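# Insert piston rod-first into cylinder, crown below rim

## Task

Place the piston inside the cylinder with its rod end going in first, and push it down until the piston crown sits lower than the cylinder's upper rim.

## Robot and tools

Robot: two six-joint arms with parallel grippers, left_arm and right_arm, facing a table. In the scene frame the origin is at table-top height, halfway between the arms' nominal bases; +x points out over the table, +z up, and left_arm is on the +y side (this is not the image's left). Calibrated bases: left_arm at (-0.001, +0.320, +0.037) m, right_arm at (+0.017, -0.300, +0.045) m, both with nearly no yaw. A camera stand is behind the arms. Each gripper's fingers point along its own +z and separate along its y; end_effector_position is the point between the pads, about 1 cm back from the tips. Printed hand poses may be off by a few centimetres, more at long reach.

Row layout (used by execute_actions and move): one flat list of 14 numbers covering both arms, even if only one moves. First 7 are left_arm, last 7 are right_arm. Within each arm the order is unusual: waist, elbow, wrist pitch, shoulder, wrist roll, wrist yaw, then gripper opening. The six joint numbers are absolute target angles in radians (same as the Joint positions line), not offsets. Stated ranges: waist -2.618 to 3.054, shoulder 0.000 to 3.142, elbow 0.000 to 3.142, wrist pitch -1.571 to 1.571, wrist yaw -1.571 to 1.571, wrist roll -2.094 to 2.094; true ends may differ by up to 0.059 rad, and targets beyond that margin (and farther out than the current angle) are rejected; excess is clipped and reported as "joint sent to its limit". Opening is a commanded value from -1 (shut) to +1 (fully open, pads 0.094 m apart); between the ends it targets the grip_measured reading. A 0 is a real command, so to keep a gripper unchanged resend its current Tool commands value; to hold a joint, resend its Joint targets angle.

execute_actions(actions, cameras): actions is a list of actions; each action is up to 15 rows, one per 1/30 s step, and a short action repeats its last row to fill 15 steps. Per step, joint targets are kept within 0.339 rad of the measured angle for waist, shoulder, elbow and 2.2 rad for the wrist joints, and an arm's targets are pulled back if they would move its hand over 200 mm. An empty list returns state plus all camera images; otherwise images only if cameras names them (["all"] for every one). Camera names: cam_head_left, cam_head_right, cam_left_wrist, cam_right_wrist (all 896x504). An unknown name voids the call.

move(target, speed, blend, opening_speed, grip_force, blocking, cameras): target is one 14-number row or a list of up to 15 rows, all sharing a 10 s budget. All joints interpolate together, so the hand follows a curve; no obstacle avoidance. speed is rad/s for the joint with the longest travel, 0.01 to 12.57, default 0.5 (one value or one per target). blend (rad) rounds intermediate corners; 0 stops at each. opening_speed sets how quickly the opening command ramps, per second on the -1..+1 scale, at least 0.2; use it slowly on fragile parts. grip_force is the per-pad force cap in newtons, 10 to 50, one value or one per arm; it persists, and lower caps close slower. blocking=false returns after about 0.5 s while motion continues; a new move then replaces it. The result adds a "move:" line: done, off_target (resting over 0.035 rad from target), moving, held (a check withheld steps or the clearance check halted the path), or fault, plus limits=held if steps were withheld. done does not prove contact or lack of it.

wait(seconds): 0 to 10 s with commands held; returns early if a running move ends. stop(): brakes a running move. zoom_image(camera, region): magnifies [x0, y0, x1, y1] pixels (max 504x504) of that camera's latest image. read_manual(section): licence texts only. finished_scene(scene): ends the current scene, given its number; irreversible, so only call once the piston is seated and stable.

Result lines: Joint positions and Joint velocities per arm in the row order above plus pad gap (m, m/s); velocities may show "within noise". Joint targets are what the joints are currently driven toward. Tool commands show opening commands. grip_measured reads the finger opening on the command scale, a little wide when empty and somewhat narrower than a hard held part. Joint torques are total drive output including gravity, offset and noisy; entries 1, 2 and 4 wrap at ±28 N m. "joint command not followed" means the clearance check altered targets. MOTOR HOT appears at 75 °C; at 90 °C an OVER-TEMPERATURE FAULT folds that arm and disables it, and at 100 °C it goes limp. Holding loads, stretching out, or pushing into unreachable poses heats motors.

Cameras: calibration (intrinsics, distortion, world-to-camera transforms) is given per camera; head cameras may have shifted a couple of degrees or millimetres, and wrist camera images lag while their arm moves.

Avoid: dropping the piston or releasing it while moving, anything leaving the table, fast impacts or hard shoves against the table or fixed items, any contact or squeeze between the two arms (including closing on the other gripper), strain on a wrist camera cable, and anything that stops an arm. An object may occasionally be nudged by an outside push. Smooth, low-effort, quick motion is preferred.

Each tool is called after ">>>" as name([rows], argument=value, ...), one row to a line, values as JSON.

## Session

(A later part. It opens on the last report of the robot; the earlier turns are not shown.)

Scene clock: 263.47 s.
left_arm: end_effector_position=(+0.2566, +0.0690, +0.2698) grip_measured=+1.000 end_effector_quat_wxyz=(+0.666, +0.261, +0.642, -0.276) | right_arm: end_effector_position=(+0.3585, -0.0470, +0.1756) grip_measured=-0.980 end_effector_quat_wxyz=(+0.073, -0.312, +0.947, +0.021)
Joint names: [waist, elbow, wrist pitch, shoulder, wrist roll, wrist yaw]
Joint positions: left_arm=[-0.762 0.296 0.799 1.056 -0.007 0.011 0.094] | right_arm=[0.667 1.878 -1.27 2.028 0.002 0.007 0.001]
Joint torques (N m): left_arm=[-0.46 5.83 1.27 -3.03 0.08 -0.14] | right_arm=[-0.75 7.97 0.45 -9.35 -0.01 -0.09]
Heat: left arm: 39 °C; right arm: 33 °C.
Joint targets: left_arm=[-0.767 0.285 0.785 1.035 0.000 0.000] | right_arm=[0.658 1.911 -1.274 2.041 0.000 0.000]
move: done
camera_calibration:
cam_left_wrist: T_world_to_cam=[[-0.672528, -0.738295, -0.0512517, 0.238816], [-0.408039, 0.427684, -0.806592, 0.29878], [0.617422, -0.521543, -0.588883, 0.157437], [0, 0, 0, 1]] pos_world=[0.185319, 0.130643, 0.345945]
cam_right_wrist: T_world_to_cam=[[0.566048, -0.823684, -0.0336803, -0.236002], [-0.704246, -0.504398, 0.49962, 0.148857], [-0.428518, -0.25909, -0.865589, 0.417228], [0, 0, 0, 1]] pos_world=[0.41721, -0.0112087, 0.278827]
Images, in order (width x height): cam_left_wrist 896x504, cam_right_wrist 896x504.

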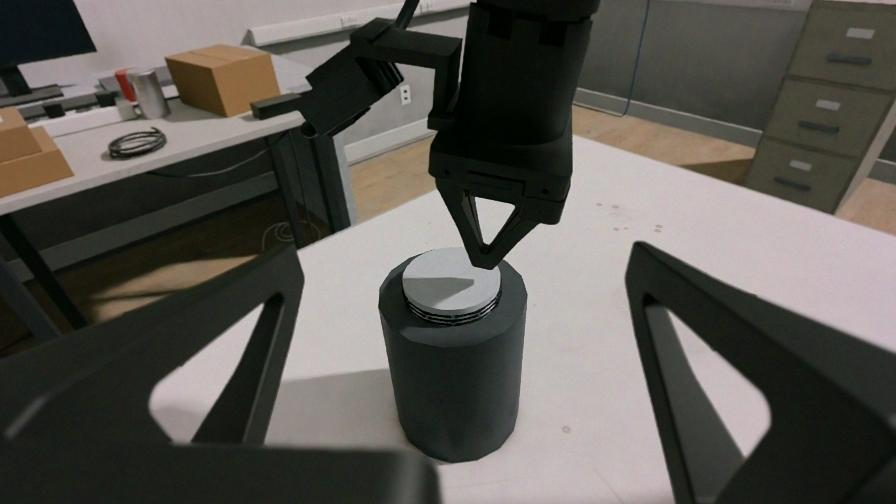

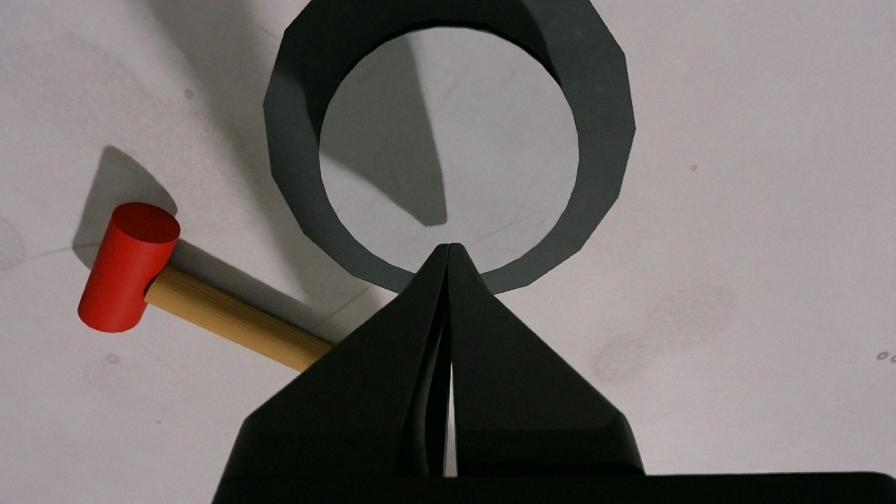

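>>> move(target=[-0.767, 0.285, 0.785, 1.035, 0.0, 0.0, 1.0, 0.658, 1.895, -1.274, 2.125, 0.0, 0.0, -1.0], speed=0.08, grip_force=[50, 50], cameras=["cam_left_wrist"])

>>> zoom_image(camera="cam_left_wrist", region=[365, 200, 545, 360])

Scene clock: 265.50 s.
left_arm: end_effector_position=(+0.2566, +0.0690, +0.2698) grip_measured=+1.000 end_effector_quat_wxyz=(+0.666, +0.261, +0.642, -0.276) | right_arm: end_effector_position=(+0.3586, -0.0469, +0.1636) grip_measured=-0.980 end_effector_quat_wxyz=(+0.054, -0.312, +0.948, +0.014)
Joint names: [waist, elbow, wrist pitch, shoulder, wrist roll, wrist yaw]
Joint positions: left_arm=[-0.762 0.296 0.799 1.056 -0.007 0.011 0.094] | right_arm=[0.667 1.897 -1.288 2.069 0.002 0.007 0.001]
Joint torques (N m): left_arm=[-0.46 5.85 1.27 -3.03 0.08 -0.15] | right_arm=[-0.83 5.08 0.6 -5.83 -0.01 -0.08]
Heat: left arm: 39 °C; right arm: 33 °C.
Joint targets: left_arm=[-0.767 0.285 0.785 1.035 0.000 0.000] | right_arm=[0.658 1.895 -1.274 2.125 0.000 0.000]
move: off_target (right_arm); right_arm: the shoulder is farthest, 0.056 rad from its target
camera_calibration:
cam_left_wrist: T_world_to_cam=[[-0.672528, -0.738295, -0.0512517, 0.238816], [-0.408039, 0.427684, -0.806592, 0.29878], [0.617422, -0.521543, -0.588883, 0.157437], [0, 0, 0, 1]] pos_world=[0.185319, 0.130643, 0.345945]
Images, in order (width x height): cam_left_wrist 896x504.

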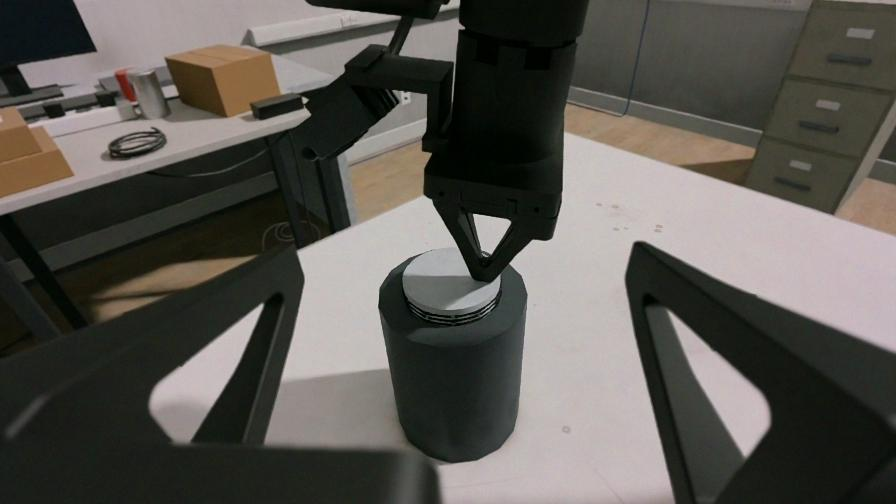

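Scaled by 2.800 from the camera's 896x504 image, which has a finer 1280x720 frame.

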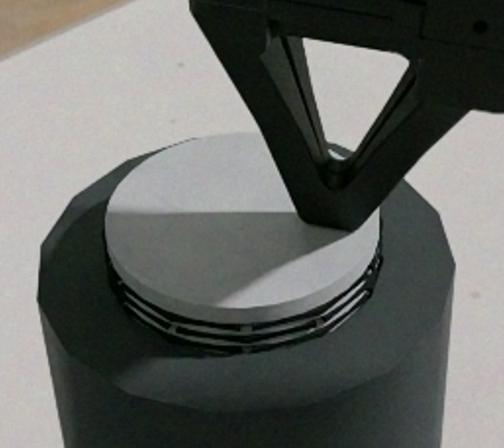

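>>> move([
  [-0.767, 0.285, 0.785, 1.035, 0.0, 0.0, 1.0, 0.658, 1.895, -1.274, 2.0, 0.0, 0.0, -1.0],
  [-0.767, 0.285, 0.785, 1.035, 0.0, 0.0, 1.0, 0.658, 2.050, -1.320, 2.137, 0.0, 0.0, -1.0],
  [-0.767, 0.285, 0.785, 1.035, 0.0, 0.0, 1.0, 0.658, 1.960, -1.285, 2.180, 0.0, 0.0, -1.0],
], speed=[0.2, 0.2, 0.1], grip_force=[50, 50], cameras=["cam_left_wrist", "cam_right_wrist"])

>>> zoom_image(camera="cam_left_wrist", region=[365, 200, 545, 360])

Scene clock: 272.43 s.
left_arm: end_effector_position=(+0.2566, +0.0690, +0.2698) grip_measured=+1.000 end_effector_quat_wxyz=(+0.666, +0.261, +0.642, -0.276) | right_arm: end_effector_position=(+0.3748, -0.0349, +0.1635) grip_measured=-0.980 end_effector_quat_wxyz=(+0.062, -0.312, +0.948, +0.017)
Joint names: [waist, elbow, wrist pitch, shoulder, wrist roll, wrist yaw]
Joint positions: left_arm=[-0.762 0.296 0.799 1.056 -0.007 0.011 0.094] | right_arm=[0.667 2.006 -1.306 2.142 0.002 0.007 0.001]
Joint torques (N m): left_arm=[-0.47 5.85 1.27 -3.02 0.07 -0.14] | right_arm=[-0.8 2.02 0.72 -8.06 0 -0.05]
Heat: left arm: 39 °C; right arm: 33 °C.
Joint targets: left_arm=[-0.767 0.285 0.785 1.035 0.000 0.000] | right_arm=[0.658 1.960 -1.285 2.180 0.000 0.000]
move: off_target (right_arm); right_arm: the elbow is farthest, 0.046 rad from its target
camera_calibration:
cam_left_wrist: T_world_to_cam=[[-0.672528, -0.738295, -0.0512517, 0.238816], [-0.408039, 0.427684, -0.806592, 0.29878], [0.617422, -0.521543, -0.588883, 0.157437], [0, 0, 0, 1]] pos_world=[0.185319, 0.130643, 0.345945]
cam_right_wrist: T_world_to_cam=[[0.565392, -0.824166, -0.0328879, -0.235595], [-0.695086, -0.497549, 0.518942, 0.166164], [-0.444058, -0.270546, -0.854177, 0.420352], [0, 0, 0, 1]] pos_world=[0.435363, 0.00222986, 0.265077]
Images, in order (width x height): cam_left_wrist 896x504, cam_right_wrist 896x504.

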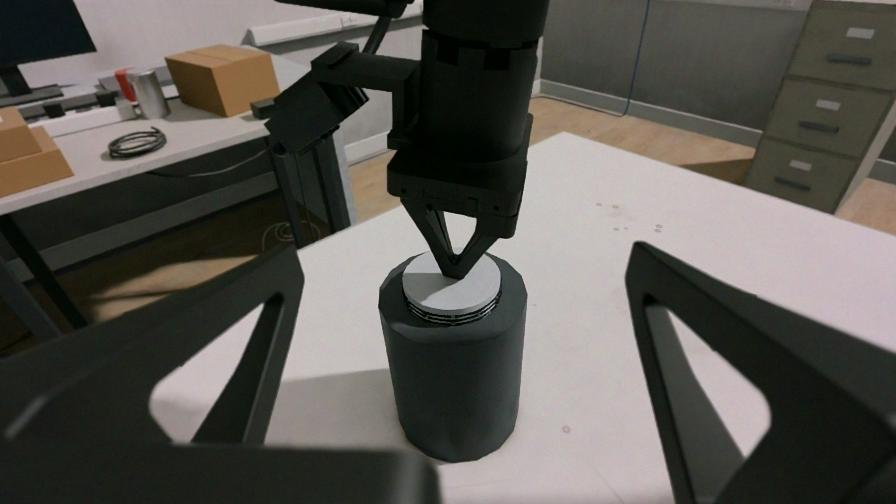

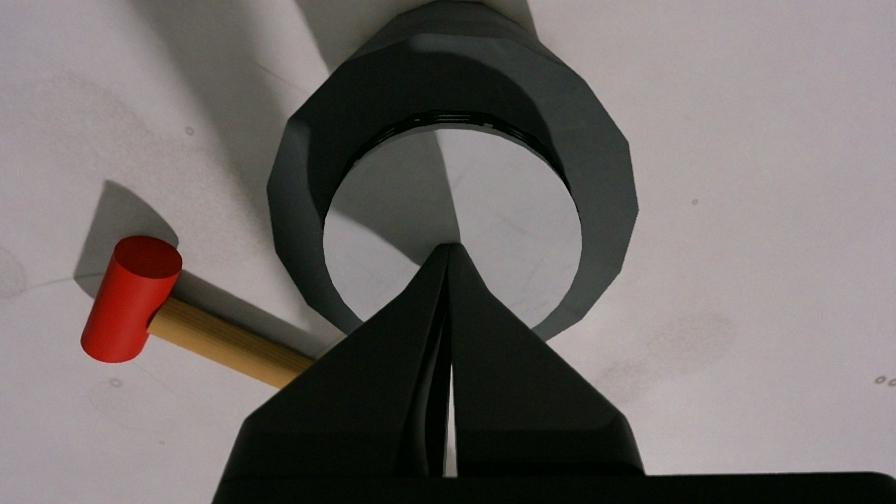

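Scaled by 2.800 from the camera's 896x504 image, which has a finer 1280x720 frame.

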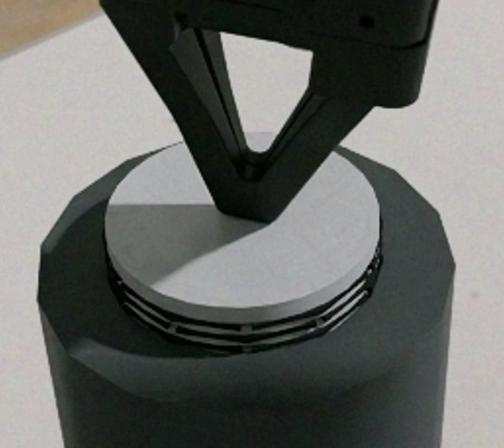

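>>> move([
  [-0.767, 0.285, 0.785, 1.035, 0.0, 0.0, 1.0, 0.658, 1.940, -1.310, 2.235, 0.0, 0.0, -1.0],
  [-0.767, 0.285, 0.785, 1.035, 0.0, 0.0, 1.0, 0.658, 1.914, -1.325, 2.265, 0.0, 0.0, -1.0],
], speed=[0.06, 0.04], grip_force=[50, 50], cameras=["cam_left_wrist"])

>>> zoom_image(camera="cam_left_wrist", region=[365, 200, 545, 360])

Scene clock: 275.53 s.
left_arm: end_effector_position=(+0.2566, +0.0690, +0.2698) grip_measured=+1.000 end_effector_quat_wxyz=(+0.666, +0.261, +0.642, -0.276) | right_arm: end_effector_position=(+0.3733, -0.0361, +0.1602) grip_measured=-0.980 end_effector_quat_wxyz=(+0.058, -0.312, +0.948, +0.016)
Joint names: [waist, elbow, wrist pitch, shoulder, wrist roll, wrist yaw]
Joint positions: left_arm=[-0.762 0.296 0.799 1.056 -0.007 0.011 0.094] | right_arm=[0.667 1.994 -1.303 2.142 0.002 0.007 0.001]
Joint torques (N m): left_arm=[-0.46 5.85 1.27 -3.04 0.08 -0.14] | right_arm=[-0.79 -0.54 0.2 -0.59 -0.02 -0.05]
Heat: left arm: 39 °C; right arm: 33 °C.
Joint targets: left_arm=[-0.767 0.285 0.785 1.035 0.000 0.000] | right_arm=[0.658 1.914 -1.325 2.265 0.000 0.000]
move: off_target (right_arm); right_arm: the shoulder is farthest, 0.123 rad from its target
camera_calibration:
cam_left_wrist: T_world_to_cam=[[-0.672528, -0.738295, -0.0512517, 0.238816], [-0.408039, 0.427684, -0.806592, 0.29878], [0.617422, -0.521543, -0.588883, 0.157437], [0, 0, 0, 1]] pos_world=[0.185319, 0.130643, 0.345945]
Images, in order (width x height): cam_left_wrist 896x504.

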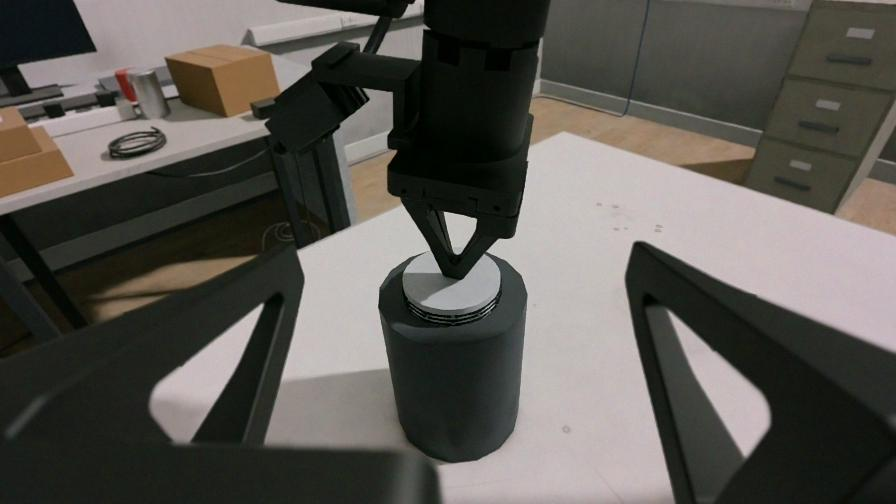

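Scaled by 2.800 from the camera's 896x504 image, which has a finer 1280x720 frame.

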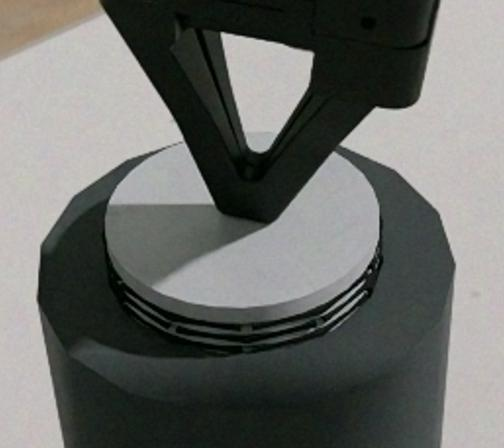

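>>> move([
  [-0.767, 0.285, 0.785, 1.035, 0.0, 0.0, 1.0, 0.658, 1.975, -1.285, 2.05, 0.0, 0.0, -1.0],
  [-0.767, 0.285, 0.785, 1.035, 0.0, 0.0, 1.0, 0.658, 2.10, -1.36, 2.04, 0.02, 0.0, -1.0],
  [-0.767, 0.285, 0.785, 1.035, 0.0, 0.0, 1.0, 0.658, 2.10, -1.36, 2.04, 0.03, 0.004, 1.0],
  [-0.767, 0.285, 0.785, 1.035, 0.0, 0.0, 1.0, 0.658, 1.70, -0.98, 1.92, 0.045, 0.005, 1.0],
], speed=[0.25, 0.3, 0.3, 0.3], blend=[0.02, 0.0, 0.0, 0.0], grip_force=[50, 50], cameras=["cam_left_wrist", "cam_right_wrist"])

>>> zoom_image(camera="cam_left_wrist", region=[365, 200, 545, 360])

Scene clock: 290.80 s.
left_arm: end_effector_position=(+0.2566, +0.0690, +0.2698) grip_measured=+1.000 end_effector_quat_wxyz=(+0.666, +0.261, +0.642, -0.276) | right_arm: end_effector_position=(+0.3807, -0.0305, +0.1685) grip_measured=+0.998 end_effector_quat_wxyz=(+0.155, -0.292, +0.943, +0.051)
Joint names: [waist, elbow, wrist pitch, shoulder, wrist roll, wrist yaw]
Joint positions: left_arm=[-0.762 0.296 0.799 1.056 -0.007 0.011 0.094] | right_arm=[0.667 1.712 -0.995 1.96 0.037 0.007 0.094]
Joint torques (N m): left_arm=[-0.46 5.83 1.27 -3.03 0.08 -0.15] | right_arm=[-0.83 4.79 0.99 -14.08 0.09 -0.04]
Heat: left arm: 39 °C; right arm: 32 °C.
Joint targets: left_arm=[-0.767 0.285 0.785 1.035 0.000 0.000] | right_arm=[0.658 1.700 -0.980 1.920 0.045 0.005]
move: off_target (right_arm); right_arm: the shoulder is farthest, 0.040 rad from its target
camera_calibration:
cam_left_wrist: T_world_to_cam=[[-0.672528, -0.738295, -0.0512517, 0.238816], [-0.408039, 0.427684, -0.806592, 0.29878], [0.617422, -0.521543, -0.588883, 0.157437], [0, 0, 0, 1]] pos_world=[0.185319, 0.130643, 0.345945]
cam_right_wrist: T_world_to_cam=[[0.543022, -0.838168, -0.0510064, -0.223987], [-0.77978, -0.525867, 0.339717, 0.231361], [-0.311562, -0.1447, -0.939144, 0.396179], [0, 0, 0, 1]] pos_world=[0.425475, -0.00874609, 0.282047]
Images, in order (width x height): cam_left_wrist 896x504, cam_right_wrist 896x504.

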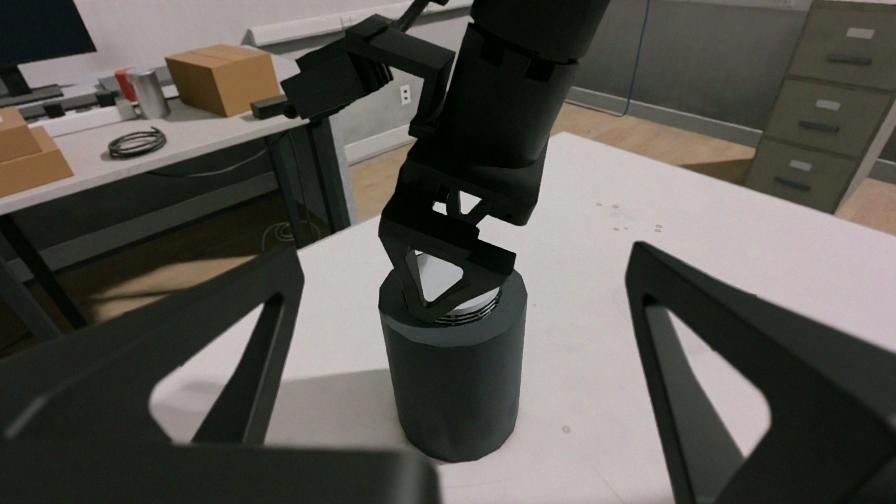

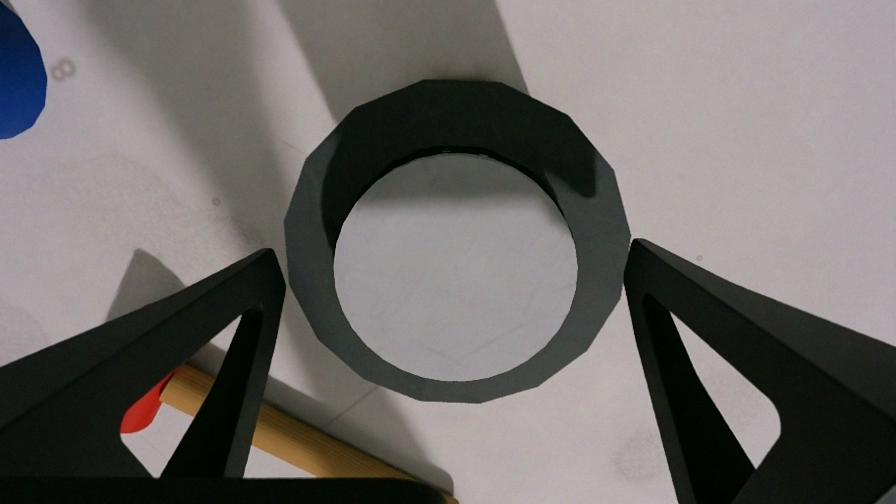

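Scaled by 2.800 from the camera's 896x504 image, which has a finer 1280x720 frame.

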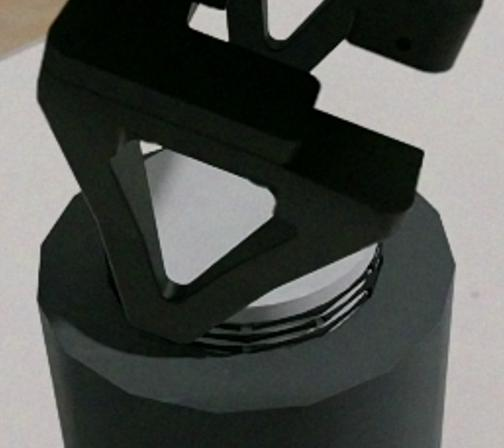

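>>> move([
  [-0.767, 0.285, 0.785, 1.035, 0.0, 0.0, 1.0, 0.658, 1.603, -0.902, 1.888, 0.045, 0.008, 1.0],
  [-0.767, 0.285, 0.785, 1.035, 0.0, 0.0, 1.0, 0.658, 1.603, -0.902, 1.888, 0.045, 0.008, 0.2],
], speed=0.2, opening_speed=0.7, grip_force=[50, 50], cameras=["cam_left_wrist", "cam_right_wrist"])

>>> zoom_image(camera="cam_left_wrist", region=[365, 220, 545, 360])

Scene clock: 294.97 s.
left_arm: end_effector_position=(+0.2566, +0.0690, +0.2698) grip_measured=+1.000 end_effector_quat_wxyz=(+0.666, +0.261, +0.642, -0.276) | right_arm: end_effector_position=(+0.3765, -0.0337, +0.1560) grip_measured=+0.449 end_effector_quat_wxyz=(+0.161, -0.291, +0.942, +0.053)
Joint names: [waist, elbow, wrist pitch, shoulder, wrist roll, wrist yaw]
Joint positions: left_arm=[-0.762 0.296 0.799 1.056 -0.007 0.011 0.094] | right_arm=[0.667 1.615 -0.917 1.929 0.038 0.007 0.068]
Joint torques (N m): left_arm=[-0.47 5.85 1.27 -3.03 0.07 -0.14] | right_arm=[-0.75 4.78 1 -13.93 0.06 -0.02]
Heat: left arm: 39 °C; right arm: 33 °C.
Joint targets: left_arm=[-0.767 0.285 0.785 1.035 0.000 0.000] | right_arm=[0.658 1.603 -0.902 1.888 0.045 0.008]
move: off_target (right_arm); target 2's new numbers were sent with right_arm's shoulder 0.041 rad from that target; right_arm: the shoulder is farthest, 0.041 rad from its target
camera_calibration:
cam_left_wrist: T_world_to_cam=[[-0.672528, -0.738295, -0.0512517, 0.238816], [-0.408039, 0.427684, -0.806592, 0.29878], [0.617422, -0.521543, -0.588883, 0.157437], [0, 0, 0, 1]] pos_world=[0.185319, 0.130643, 0.345945]
cam_right_wrist: T_world_to_cam=[[0.543305, -0.83793, -0.0518929, -0.224947], [-0.783268, -0.52817, 0.327913, 0.233748], [-0.302176, -0.137511, -0.943282, 0.380043], [0, 0, 0, 1]] pos_world=[0.420142, -0.0127713, 0.270166]
Images, in order (width x height): cam_left_wrist 896x504, cam_right_wrist 896x504.

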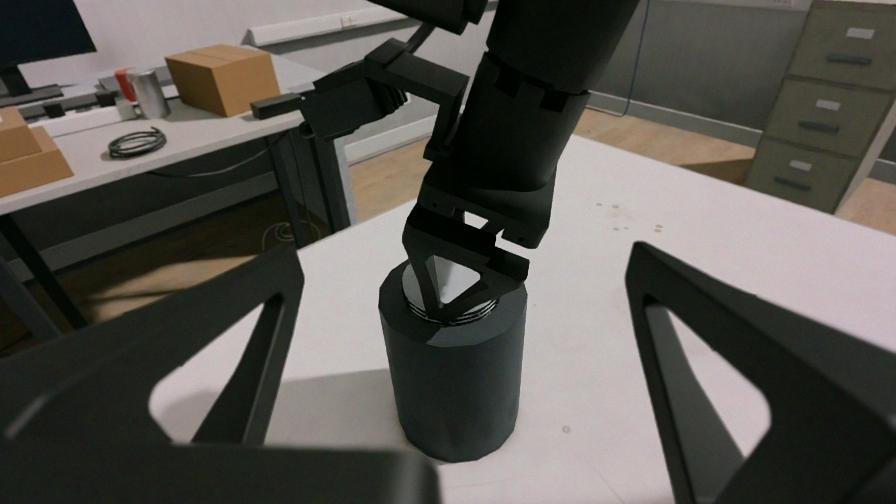

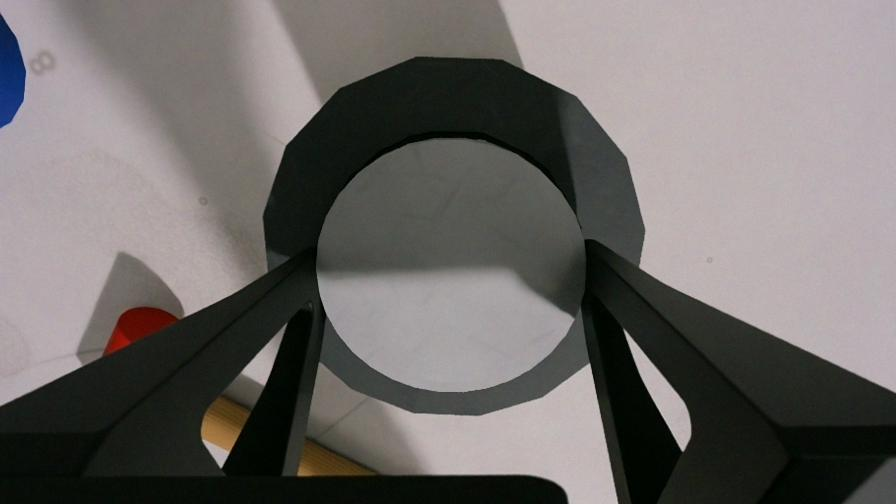

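Scaled by 2.800 from the camera's 896x504 image, which has a finer 1280x720 frame.

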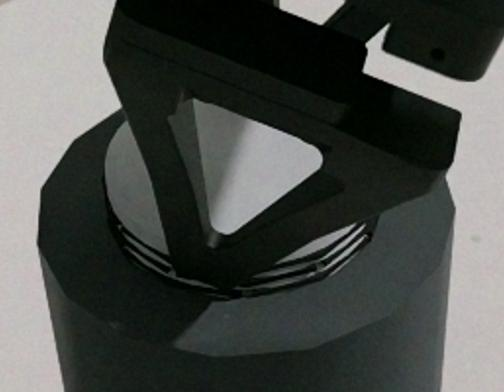

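>>> move(target=[-0.767, 0.285, 0.785, 1.035, 0.0, 0.0, 1.0, 0.658, 1.700, -0.925, 1.888, 0.045, 0.008, 0.2], speed=0.1, cameras=["cam_left_wrist", "cam_right_wrist"])

>>> zoom_image(camera="cam_left_wrist", region=[365, 220, 545, 360])

Scene clock: 297.07 s.
left_arm: end_effector_position=(+0.2566, +0.0690, +0.2698) grip_measured=+1.000 end_effector_quat_wxyz=(+0.666, +0.261, +0.642, -0.276) | right_arm: end_effector_position=(+0.3767, -0.0335, +0.1643) grip_measured=+0.449 end_effector_quat_wxyz=(+0.161, -0.291, +0.942, +0.053)
Joint names: [waist, elbow, wrist pitch, shoulder, wrist roll, wrist yaw]
Joint positions: left_arm=[-0.762 0.296 0.799 1.056 -0.007 0.011 0.094] | right_arm=[0.667 1.648 -0.951 1.929 0.038 0.007 0.068]
Joint torques (N m): left_arm=[-0.46 5.85 1.27 -3.04 0.08 -0.14] | right_arm=[-0.81 9.73 1.14 -13.9 0.07 0.02]
Heat: left arm: 39 °C; right arm: 33 °C.
Joint targets: left_arm=[-0.767 0.285 0.785 1.035 0.000 0.000] | right_arm=[0.658 1.700 -0.925 1.888 0.045 0.008]
move: off_target (right_arm); right_arm: the elbow is farthest, 0.052 rad from its target
camera_calibration:
cam_left_wrist: T_world_to_cam=[[-0.672528, -0.738295, -0.0512517, 0.238816], [-0.408039, 0.427684, -0.806592, 0.29878], [0.617422, -0.521543, -0.588883, 0.157437], [0, 0, 0, 1]] pos_world=[0.185319, 0.130643, 0.345945]
cam_right_wrist: T_world_to_cam=[[0.543229, -0.837981, -0.0518633, -0.22441], [-0.783095, -0.527987, 0.328622, 0.231187], [-0.302762, -0.137903, -0.943037, 0.388083], [0, 0, 0, 1]] pos_world=[0.420444, -0.01247, 0.278365]
Images, in order (width x height): cam_left_wrist 896x504, cam_right_wrist 896x504.

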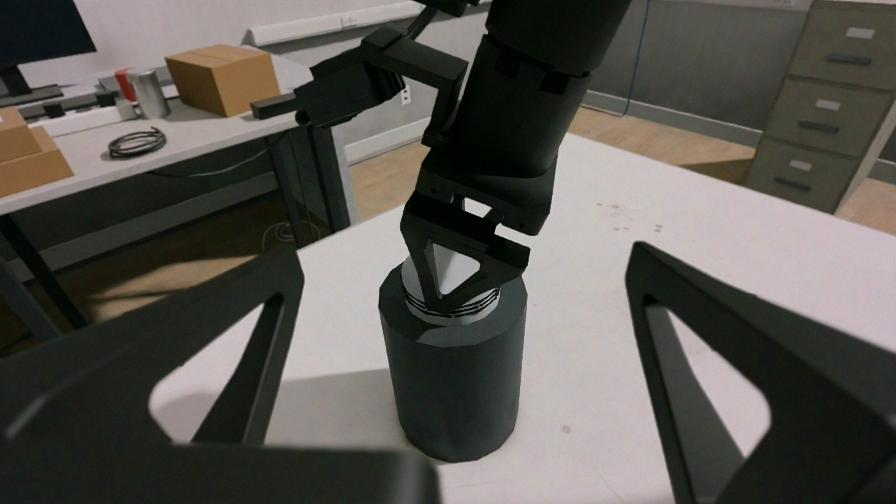

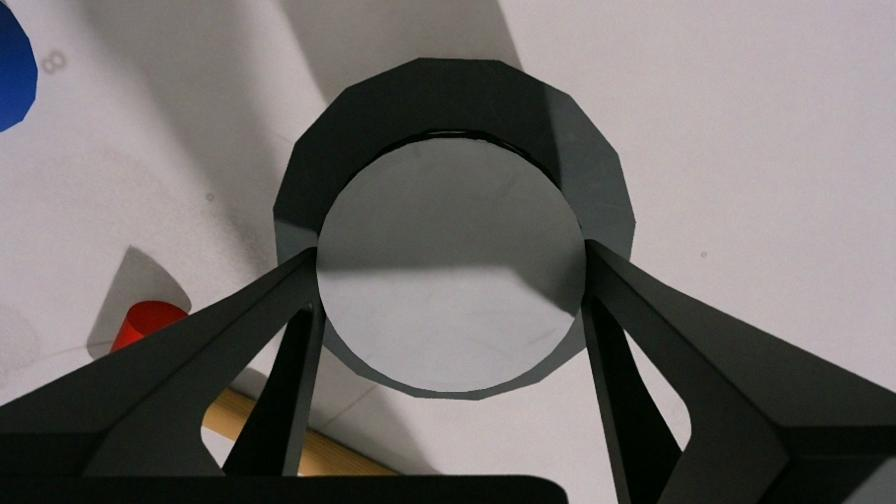

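Scaled by 2.800 from the camera's 896x504 image, which has a finer 1280x720 frame.

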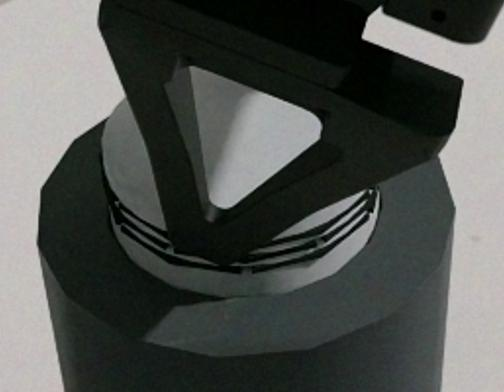

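>>> move([
  [-0.767, 0.285, 0.785, 1.035, 0.0, 0.0, 1.0, 0.658, 1.690, -0.920, 1.930, 0.045, 0.008, 0.2],
  [-0.767, 0.285, 0.785, 1.035, 0.0, 0.0, 1.0, 0.658, 1.600, -0.863, 1.930, 0.045, 0.008, 0.2],
], speed=[0.1, 0.06], grip_force=[50, 20], cameras=["cam_left_wrist", "cam_right_wrist"])

>>> zoom_image(camera="cam_left_wrist", region=[365, 220, 545, 360])

Scene clock: 302.30 s.
left_arm: end_effector_position=(+0.2566, +0.0690, +0.2698) grip_measured=+1.000 end_effector_quat_wxyz=(+0.666, +0.261, +0.642, -0.276) | right_arm: end_effector_position=(+0.3767, -0.0335, +0.1557) grip_measured=+0.463 end_effector_quat_wxyz=(+0.162, -0.291, +0.942, +0.053)
Joint names: [waist, elbow, wrist pitch, shoulder, wrist roll, wrist yaw]
Joint positions: left_arm=[-0.762 0.296 0.799 1.056 -0.007 0.011 0.094] | right_arm=[0.667 1.614 -0.914 1.929 0.038 0.007 0.069]
Joint torques (N m): left_arm=[-0.46 5.82 1.27 -3.03 0.08 -0.14] | right_arm=[-0.84 4.63 1.45 -9.99 0.06 0.02]
Heat: left arm: 39 °C; right arm: 33 °C.
Joint targets: left_arm=[-0.767 0.285 0.785 1.035 0.000 0.000] | right_arm=[0.658 1.600 -0.863 1.930 0.045 0.008]
grip_force (N): 50, 20
move: off_target (right_arm); right_arm: the wrist pitch is farthest, 0.051 rad from its target
camera_calibration:
cam_left_wrist: T_world_to_cam=[[-0.672528, -0.738295, -0.0512517, 0.238816], [-0.408039, 0.427684, -0.806592, 0.29878], [0.617422, -0.521543, -0.588883, 0.157437], [0, 0, 0, 1]] pos_world=[0.185319, 0.130643, 0.345945]
cam_right_wrist: T_world_to_cam=[[0.543044, -0.838083, -0.0521622, -0.224749], [-0.783837, -0.528214, 0.32648, 0.234563], [-0.30117, -0.136406, -0.943764, 0.37962], [0, 0, 0, 1]] pos_world=[0.420238, -0.0126756, 0.269968]
Images, in order (width x height): cam_left_wrist 896x504, cam_right_wrist 896x504.

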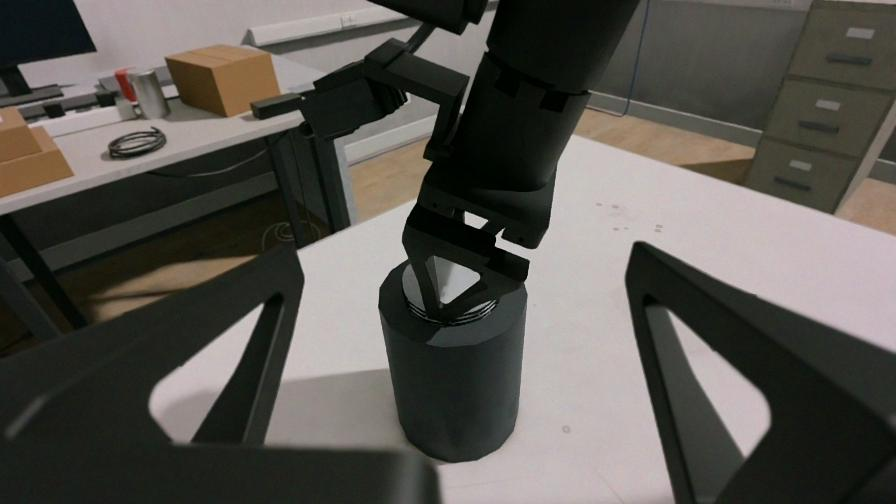

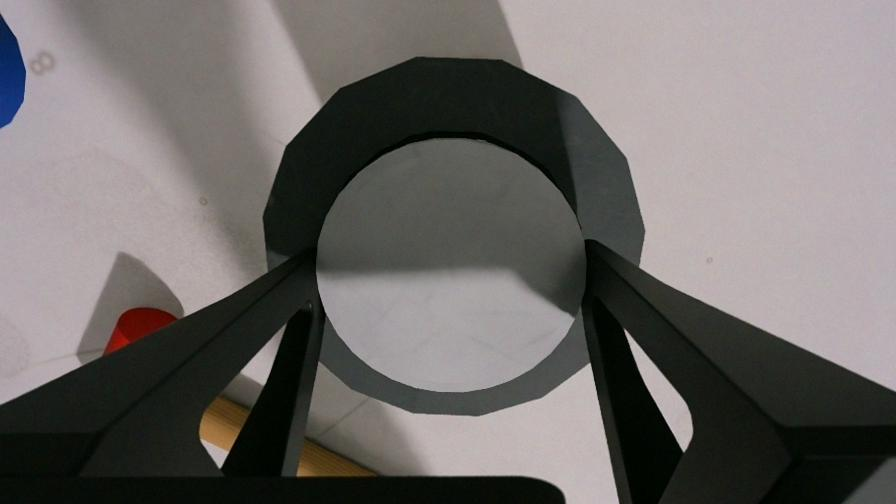

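Scaled by 2.800 from the camera's 896x504 image, which has a finer 1280x720 frame.

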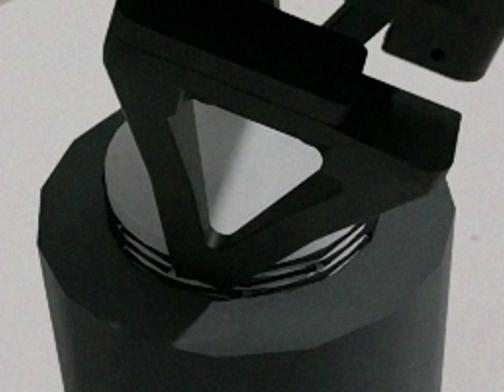

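>>> zoom_image(camera="cam_left_wrist", region=[398, 285, 448, 330])

>>> zoom_image(camera="cam_left_wrist", region=[455, 285, 505, 330])

Scaled by 10.080 from the camera's 896x504 image, which has a finer 1280x720 frame.

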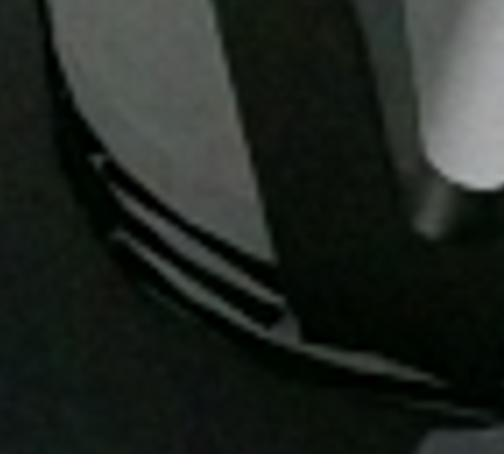

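Scaled by 10.080 from the camera's 896x504 image, which has a finer 1280x720 frame.

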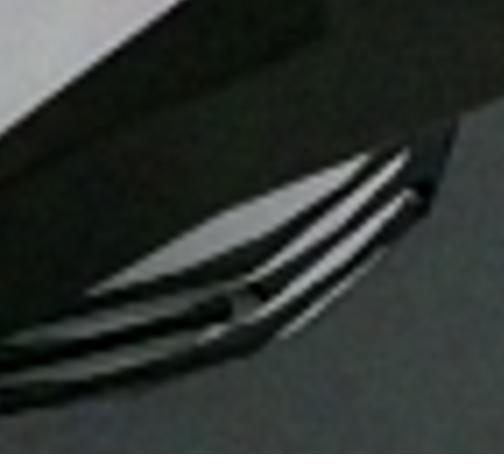

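>>> move([
  [-0.767, 0.285, 0.785, 1.035, 0.0, 0.0, 1.0, 0.658, 1.612, -0.89, 1.905, 0.045, 0.008, 0.2],
  [-0.767, 0.285, 0.785, 1.035, 0.0, 0.0, 1.0, 0.658, 1.805, -1.030, 1.900, 0.045, 0.008, 0.2],
  [-0.767, 0.285, 0.785, 1.035, 0.0, 0.0, 1.0, 0.650, 2.330, -1.455, 2.035, 0.03, 0.0, 0.2],
], speed=[0.1, 0.12, 0.35], blend=[0.0, 0.02, 0.0], grip_force=[50, 50], cameras=["cam_left_wrist", "cam_right_wrist"])

Scene clock: 315.37 s.
left_arm: end_effector_position=(+0.2566, +0.0690, +0.2698) grip_measured=+1.000 end_effector_quat_wxyz=(+0.666, +0.261, +0.642, -0.276) | right_arm: end_effector_position=(+0.3764, -0.0392, +0.2814) grip_measured=+0.449 end_effector_quat_wxyz=(+0.160, -0.289, +0.942, +0.052)
Joint names: [waist, elbow, wrist pitch, shoulder, wrist roll, wrist yaw]
Joint positions: left_arm=[-0.762 0.296 0.799 1.056 -0.007 0.011 0.094] | right_arm=[0.657 2.284 -1.48 2.036 0.032 0.007 0.068]
Joint torques (N m): left_arm=[-0.46 5.83 1.27 -3.03 0.08 -0.15] | right_arm=[-0.73 8.46 1.13 -10.32 -0.01 -0.08]
Heat: left arm: 39 °C; right arm: 32 °C.
Joint targets: left_arm=[-0.767 0.285 0.785 1.035 0.000 0.000] | right_arm=[0.650 2.330 -1.455 2.035 0.030 0.000]
move: off_target (right_arm); right_arm: the elbow is farthest, 0.046 rad from its target
camera_calibration:
cam_left_wrist: T_world_to_cam=[[-0.672528, -0.738295, -0.0512517, 0.238816], [-0.408039, 0.427684, -0.806592, 0.29878], [0.617422, -0.521543, -0.588883, 0.157437], [0, 0, 0, 1]] pos_world=[0.185319, 0.130643, 0.345945]
cam_right_wrist: T_world_to_cam=[[0.539138, -0.840732, -0.0500021, -0.222074], [-0.785688, -0.523449, 0.329689, 0.190284], [-0.303354, -0.138462, -0.942764, 0.497797], [0, 0, 0, 1]] pos_world=[0.420241, -0.0181744, 0.395466]
Images, in order (width x height): cam_left_wrist 896x504, cam_right_wrist 896x504.

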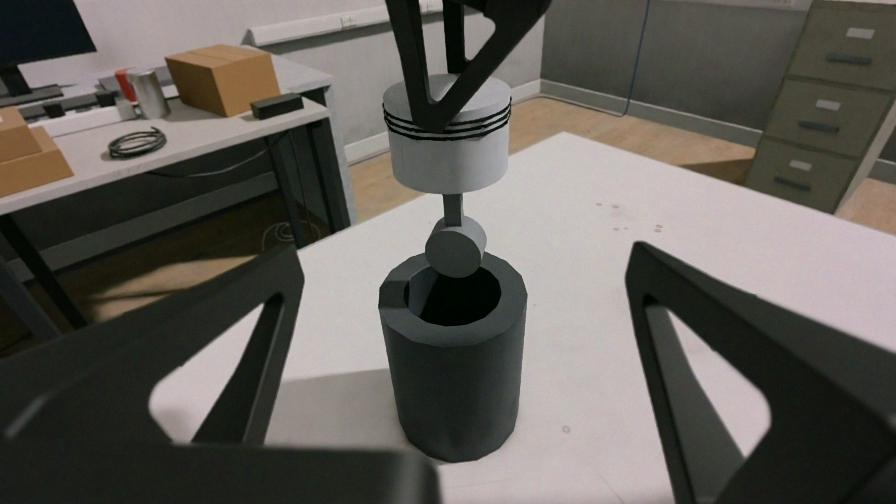

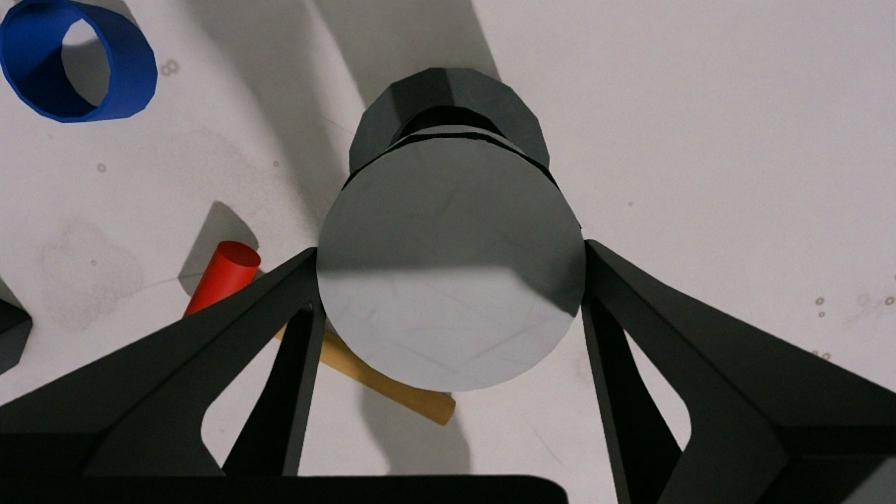

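>>> move([
  [-0.767, 0.285, 0.785, 1.035, 0.0, 0.0, 1.0, 0.25, 2.340, -1.455, 2.025, 0.0, 0.0, 0.2],
  [-0.755, 1.66, -0.675, 1.875, 0.0, 0.0, 1.0, 0.25, 2.340, -1.455, 2.025, 0.0, 0.0, 0.2],
], speed=[0.4, 0.8], blend=[0.02, 0.0], cameras=["cam_head_left", "cam_left_wrist", "cam_right_wrist"])

Scene clock: 321.50 s.
left_arm: end_effector_position=(+0.3603, -0.0309, +0.2165) grip_measured=+1.000 end_effector_quat_wxyz=(+0.307, +0.352, +0.875, -0.130) | right_arm: end_effector_position=(+0.4514, -0.2040, +0.2838) grip_measured=+0.449 end_effector_quat_wxyz=(+0.171, -0.105, +0.979, +0.018)
Joint names: [waist, elbow, wrist pitch, shoulder, wrist roll, wrist yaw]
Joint positions: left_arm=[-0.762 1.625 -0.662 1.855 -0.007 0.01 0.094] | right_arm=[0.245 2.292 -1.481 2.036 0.003 0.002 0.068]
Joint torques (N m): left_arm=[0.64 9.55 0.89 -7.28 0.07 -0.13] | right_arm=[0.54 8.77 1.16 -11.14 0 -0.01]
Heat: left arm: 39 °C; right arm: 33 °C.
Joint targets: left_arm=[-0.755 1.660 -0.675 1.875 0.000 0.000] | right_arm=[0.250 2.340 -1.455 2.025 0.000 0.000]
move: off_target (right_arm); right_arm: the elbow is farthest, 0.048 rad from its target
camera_calibration:
cam_left_wrist: T_world_to_cam=[[-0.710148, -0.701938, -0.0545175, 0.247327], [-0.702652, 0.711489, -0.00797695, 0.282887], [0.044388, 0.032642, -0.998481, 0.322205], [0, 0, 0, 1]] pos_world=[0.360108, -0.0381804, 0.337456]
cam_right_wrist: T_world_to_cam=[[0.186995, -0.981326, -0.0450809, -0.272014], [-0.92691, -0.191454, 0.322775, 0.295633], [-0.325378, -0.0185716, -0.945402, 0.535193], [0, 0, 0, 1]] pos_world=[0.499031, -0.200395, 0.398287]
Images, in order (width x height): cam_head_left 896x504, cam_left_wrist 896x504, cam_right_wrist 896x504.

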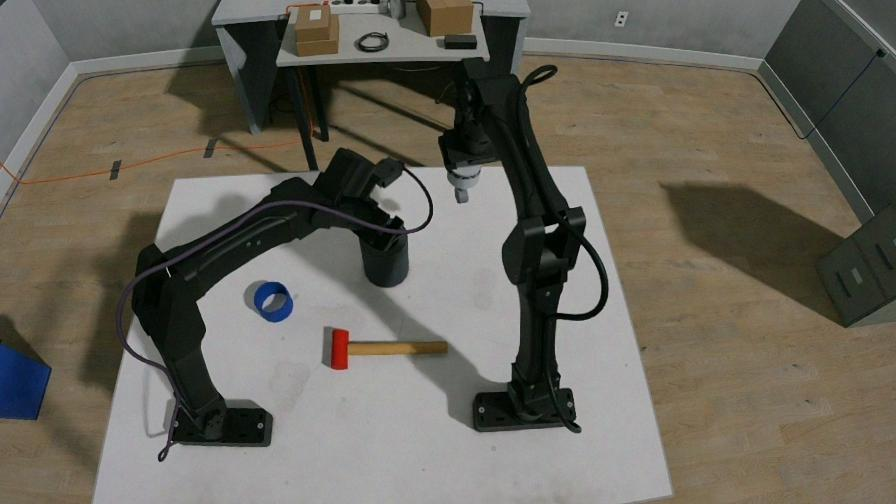

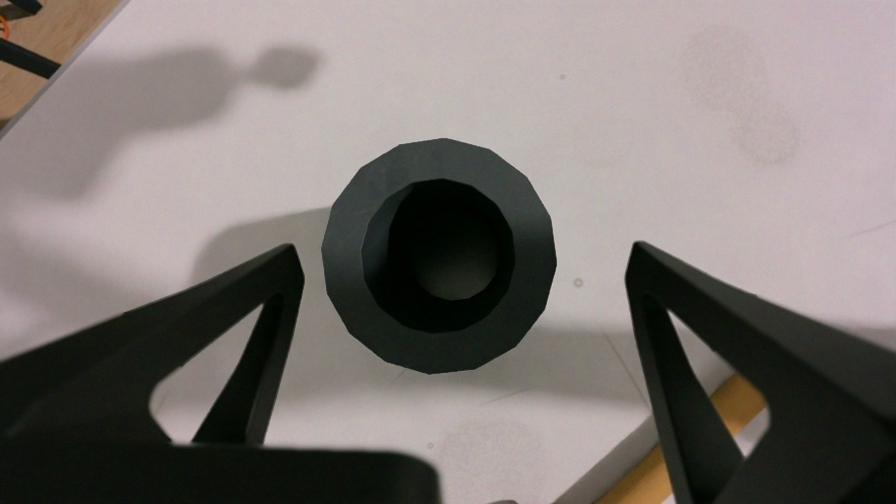

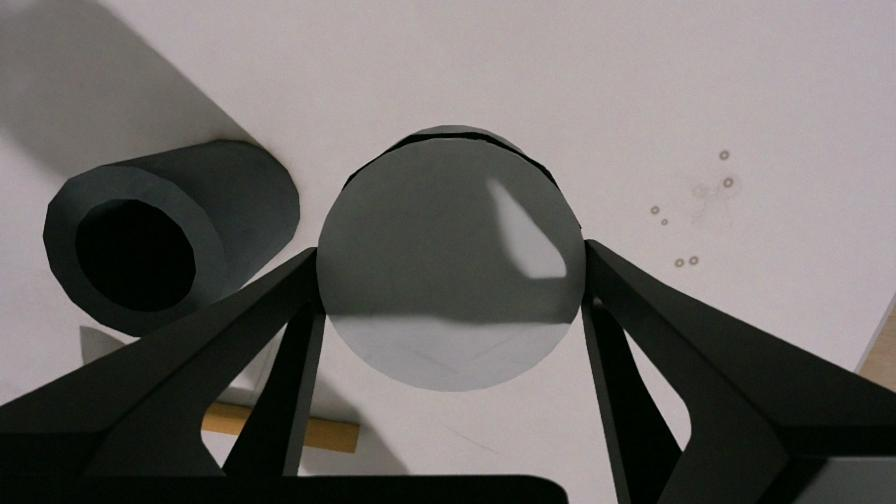

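>>> zoom_image(camera="cam_left_wrist", region=[310, 130, 570, 380])

>>> zoom_image(camera="cam_left_wrist", region=[355, 170, 525, 340])

Scaled by 1.938 from the camera's 896x504 image, which has a finer 1280x720 frame.

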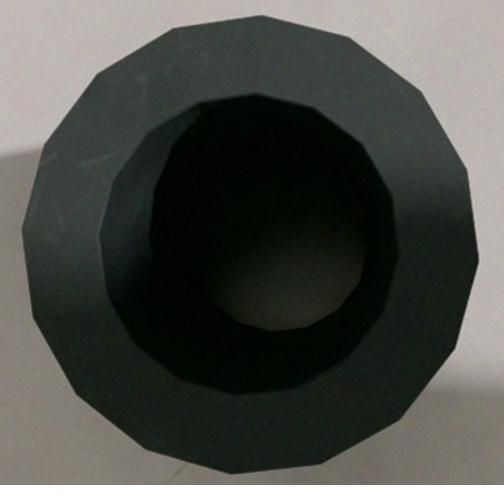

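Scaled by 2.965 from the camera's 896x504 image, which has a finer 1280x720 frame.

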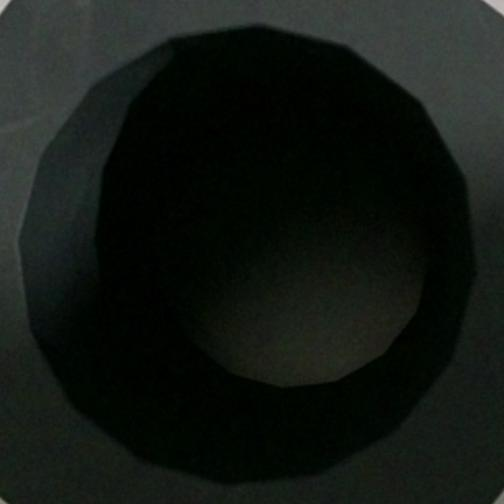

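>>> move([
  [-0.767, 0.285, 0.785, 1.035, 0.0, 0.0, 1.0, 0.25, 2.340, -1.455, 2.025, 0.0, 0.0, 0.2],
  [-0.767, 0.285, 0.785, 1.035, 0.0, 0.0, 1.0, 0.669, 2.340, -1.455, 2.030, 0.046, 0.025, 0.2],
], speed=[0.8, 0.35], blend=[0.02, 0.0], cameras=["cam_left_wrist", "cam_right_wrist"])

Scene clock: 333.20 s.
left_arm: end_effector_position=(+0.2565, +0.0694, +0.2591) grip_measured=+1.000 end_effector_quat_wxyz=(+0.653, +0.266, +0.655, -0.270) | right_arm: end_effector_position=(+0.3726, -0.0329, +0.2838) grip_measured=+0.449 end_effector_quat_wxyz=(+0.164, -0.294, +0.940, +0.053)
Joint names: [waist, elbow, wrist pitch, shoulder, wrist roll, wrist yaw]
Joint positions: left_arm=[-0.762 0.292 0.764 1.056 -0.007 0.01 0.094] | right_arm=[0.675 2.292 -1.482 2.036 0.038 0.011 0.068]
Joint torques (N m): left_arm=[-0.46 6.11 1.6 -3.08 0.07 -0.13] | right_arm=[-0.72 8.77 1.17 -10.7 0.11 0.16]
Heat: left arm: 39 °C; right arm: 33 °C.
Joint targets: left_arm=[-0.767 0.285 0.785 1.035 0.000 0.000] | right_arm=[0.669 2.340 -1.455 2.030 0.046 0.025]
move: off_target (right_arm); right_arm: the elbow is farthest, 0.048 rad from its target
camera_calibration:
cam_left_wrist: T_world_to_cam=[[-0.673126, -0.737674, -0.0523331, 0.238866], [-0.430786, 0.448643, -0.783034, 0.288335], [0.601102, -0.504536, -0.619773, 0.162405], [0, 0, 0, 1]] pos_world=[0.187376, 0.128785, 0.338931]
cam_right_wrist: T_world_to_cam=[[0.549178, -0.834303, -0.0483935, -0.218542], [-0.781788, -0.533347, 0.323029, 0.189856], [-0.295315, -0.139567, -0.945151, 0.497366], [0, 0, 0, 1]] pos_world=[0.415325, -0.0116556, 0.398181]
Images, in order (width x height): cam_left_wrist 896x504, cam_right_wrist 896x504.

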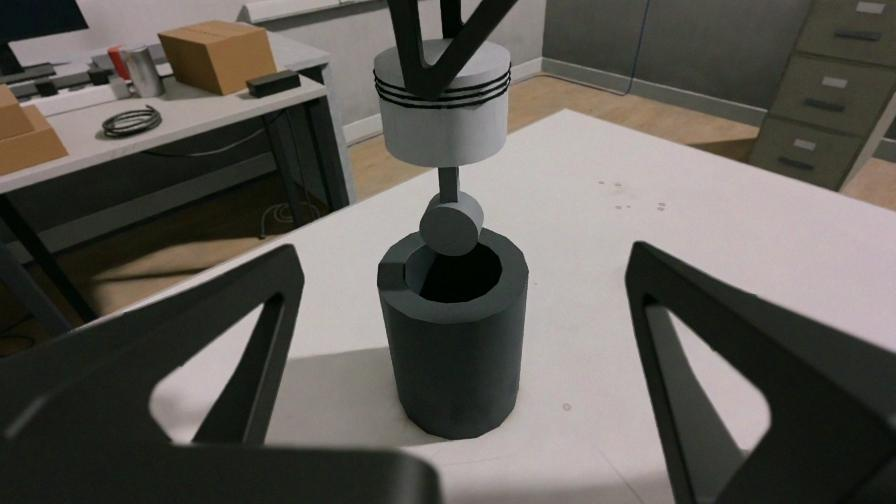

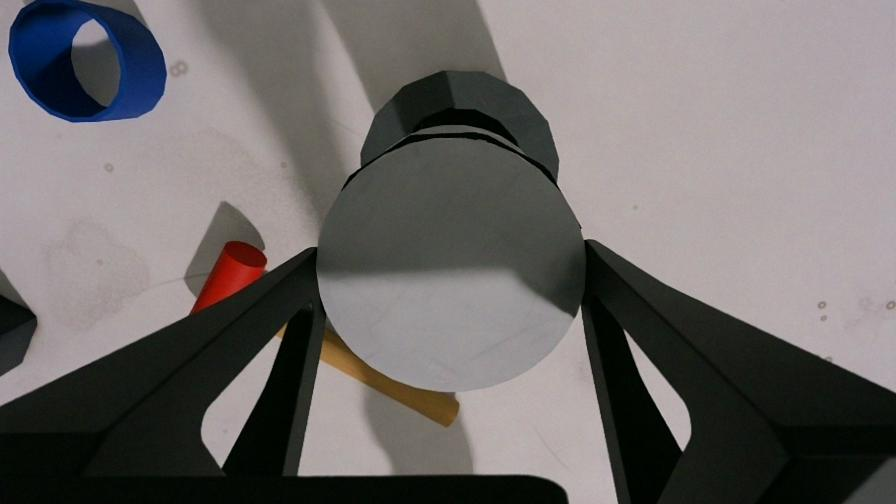

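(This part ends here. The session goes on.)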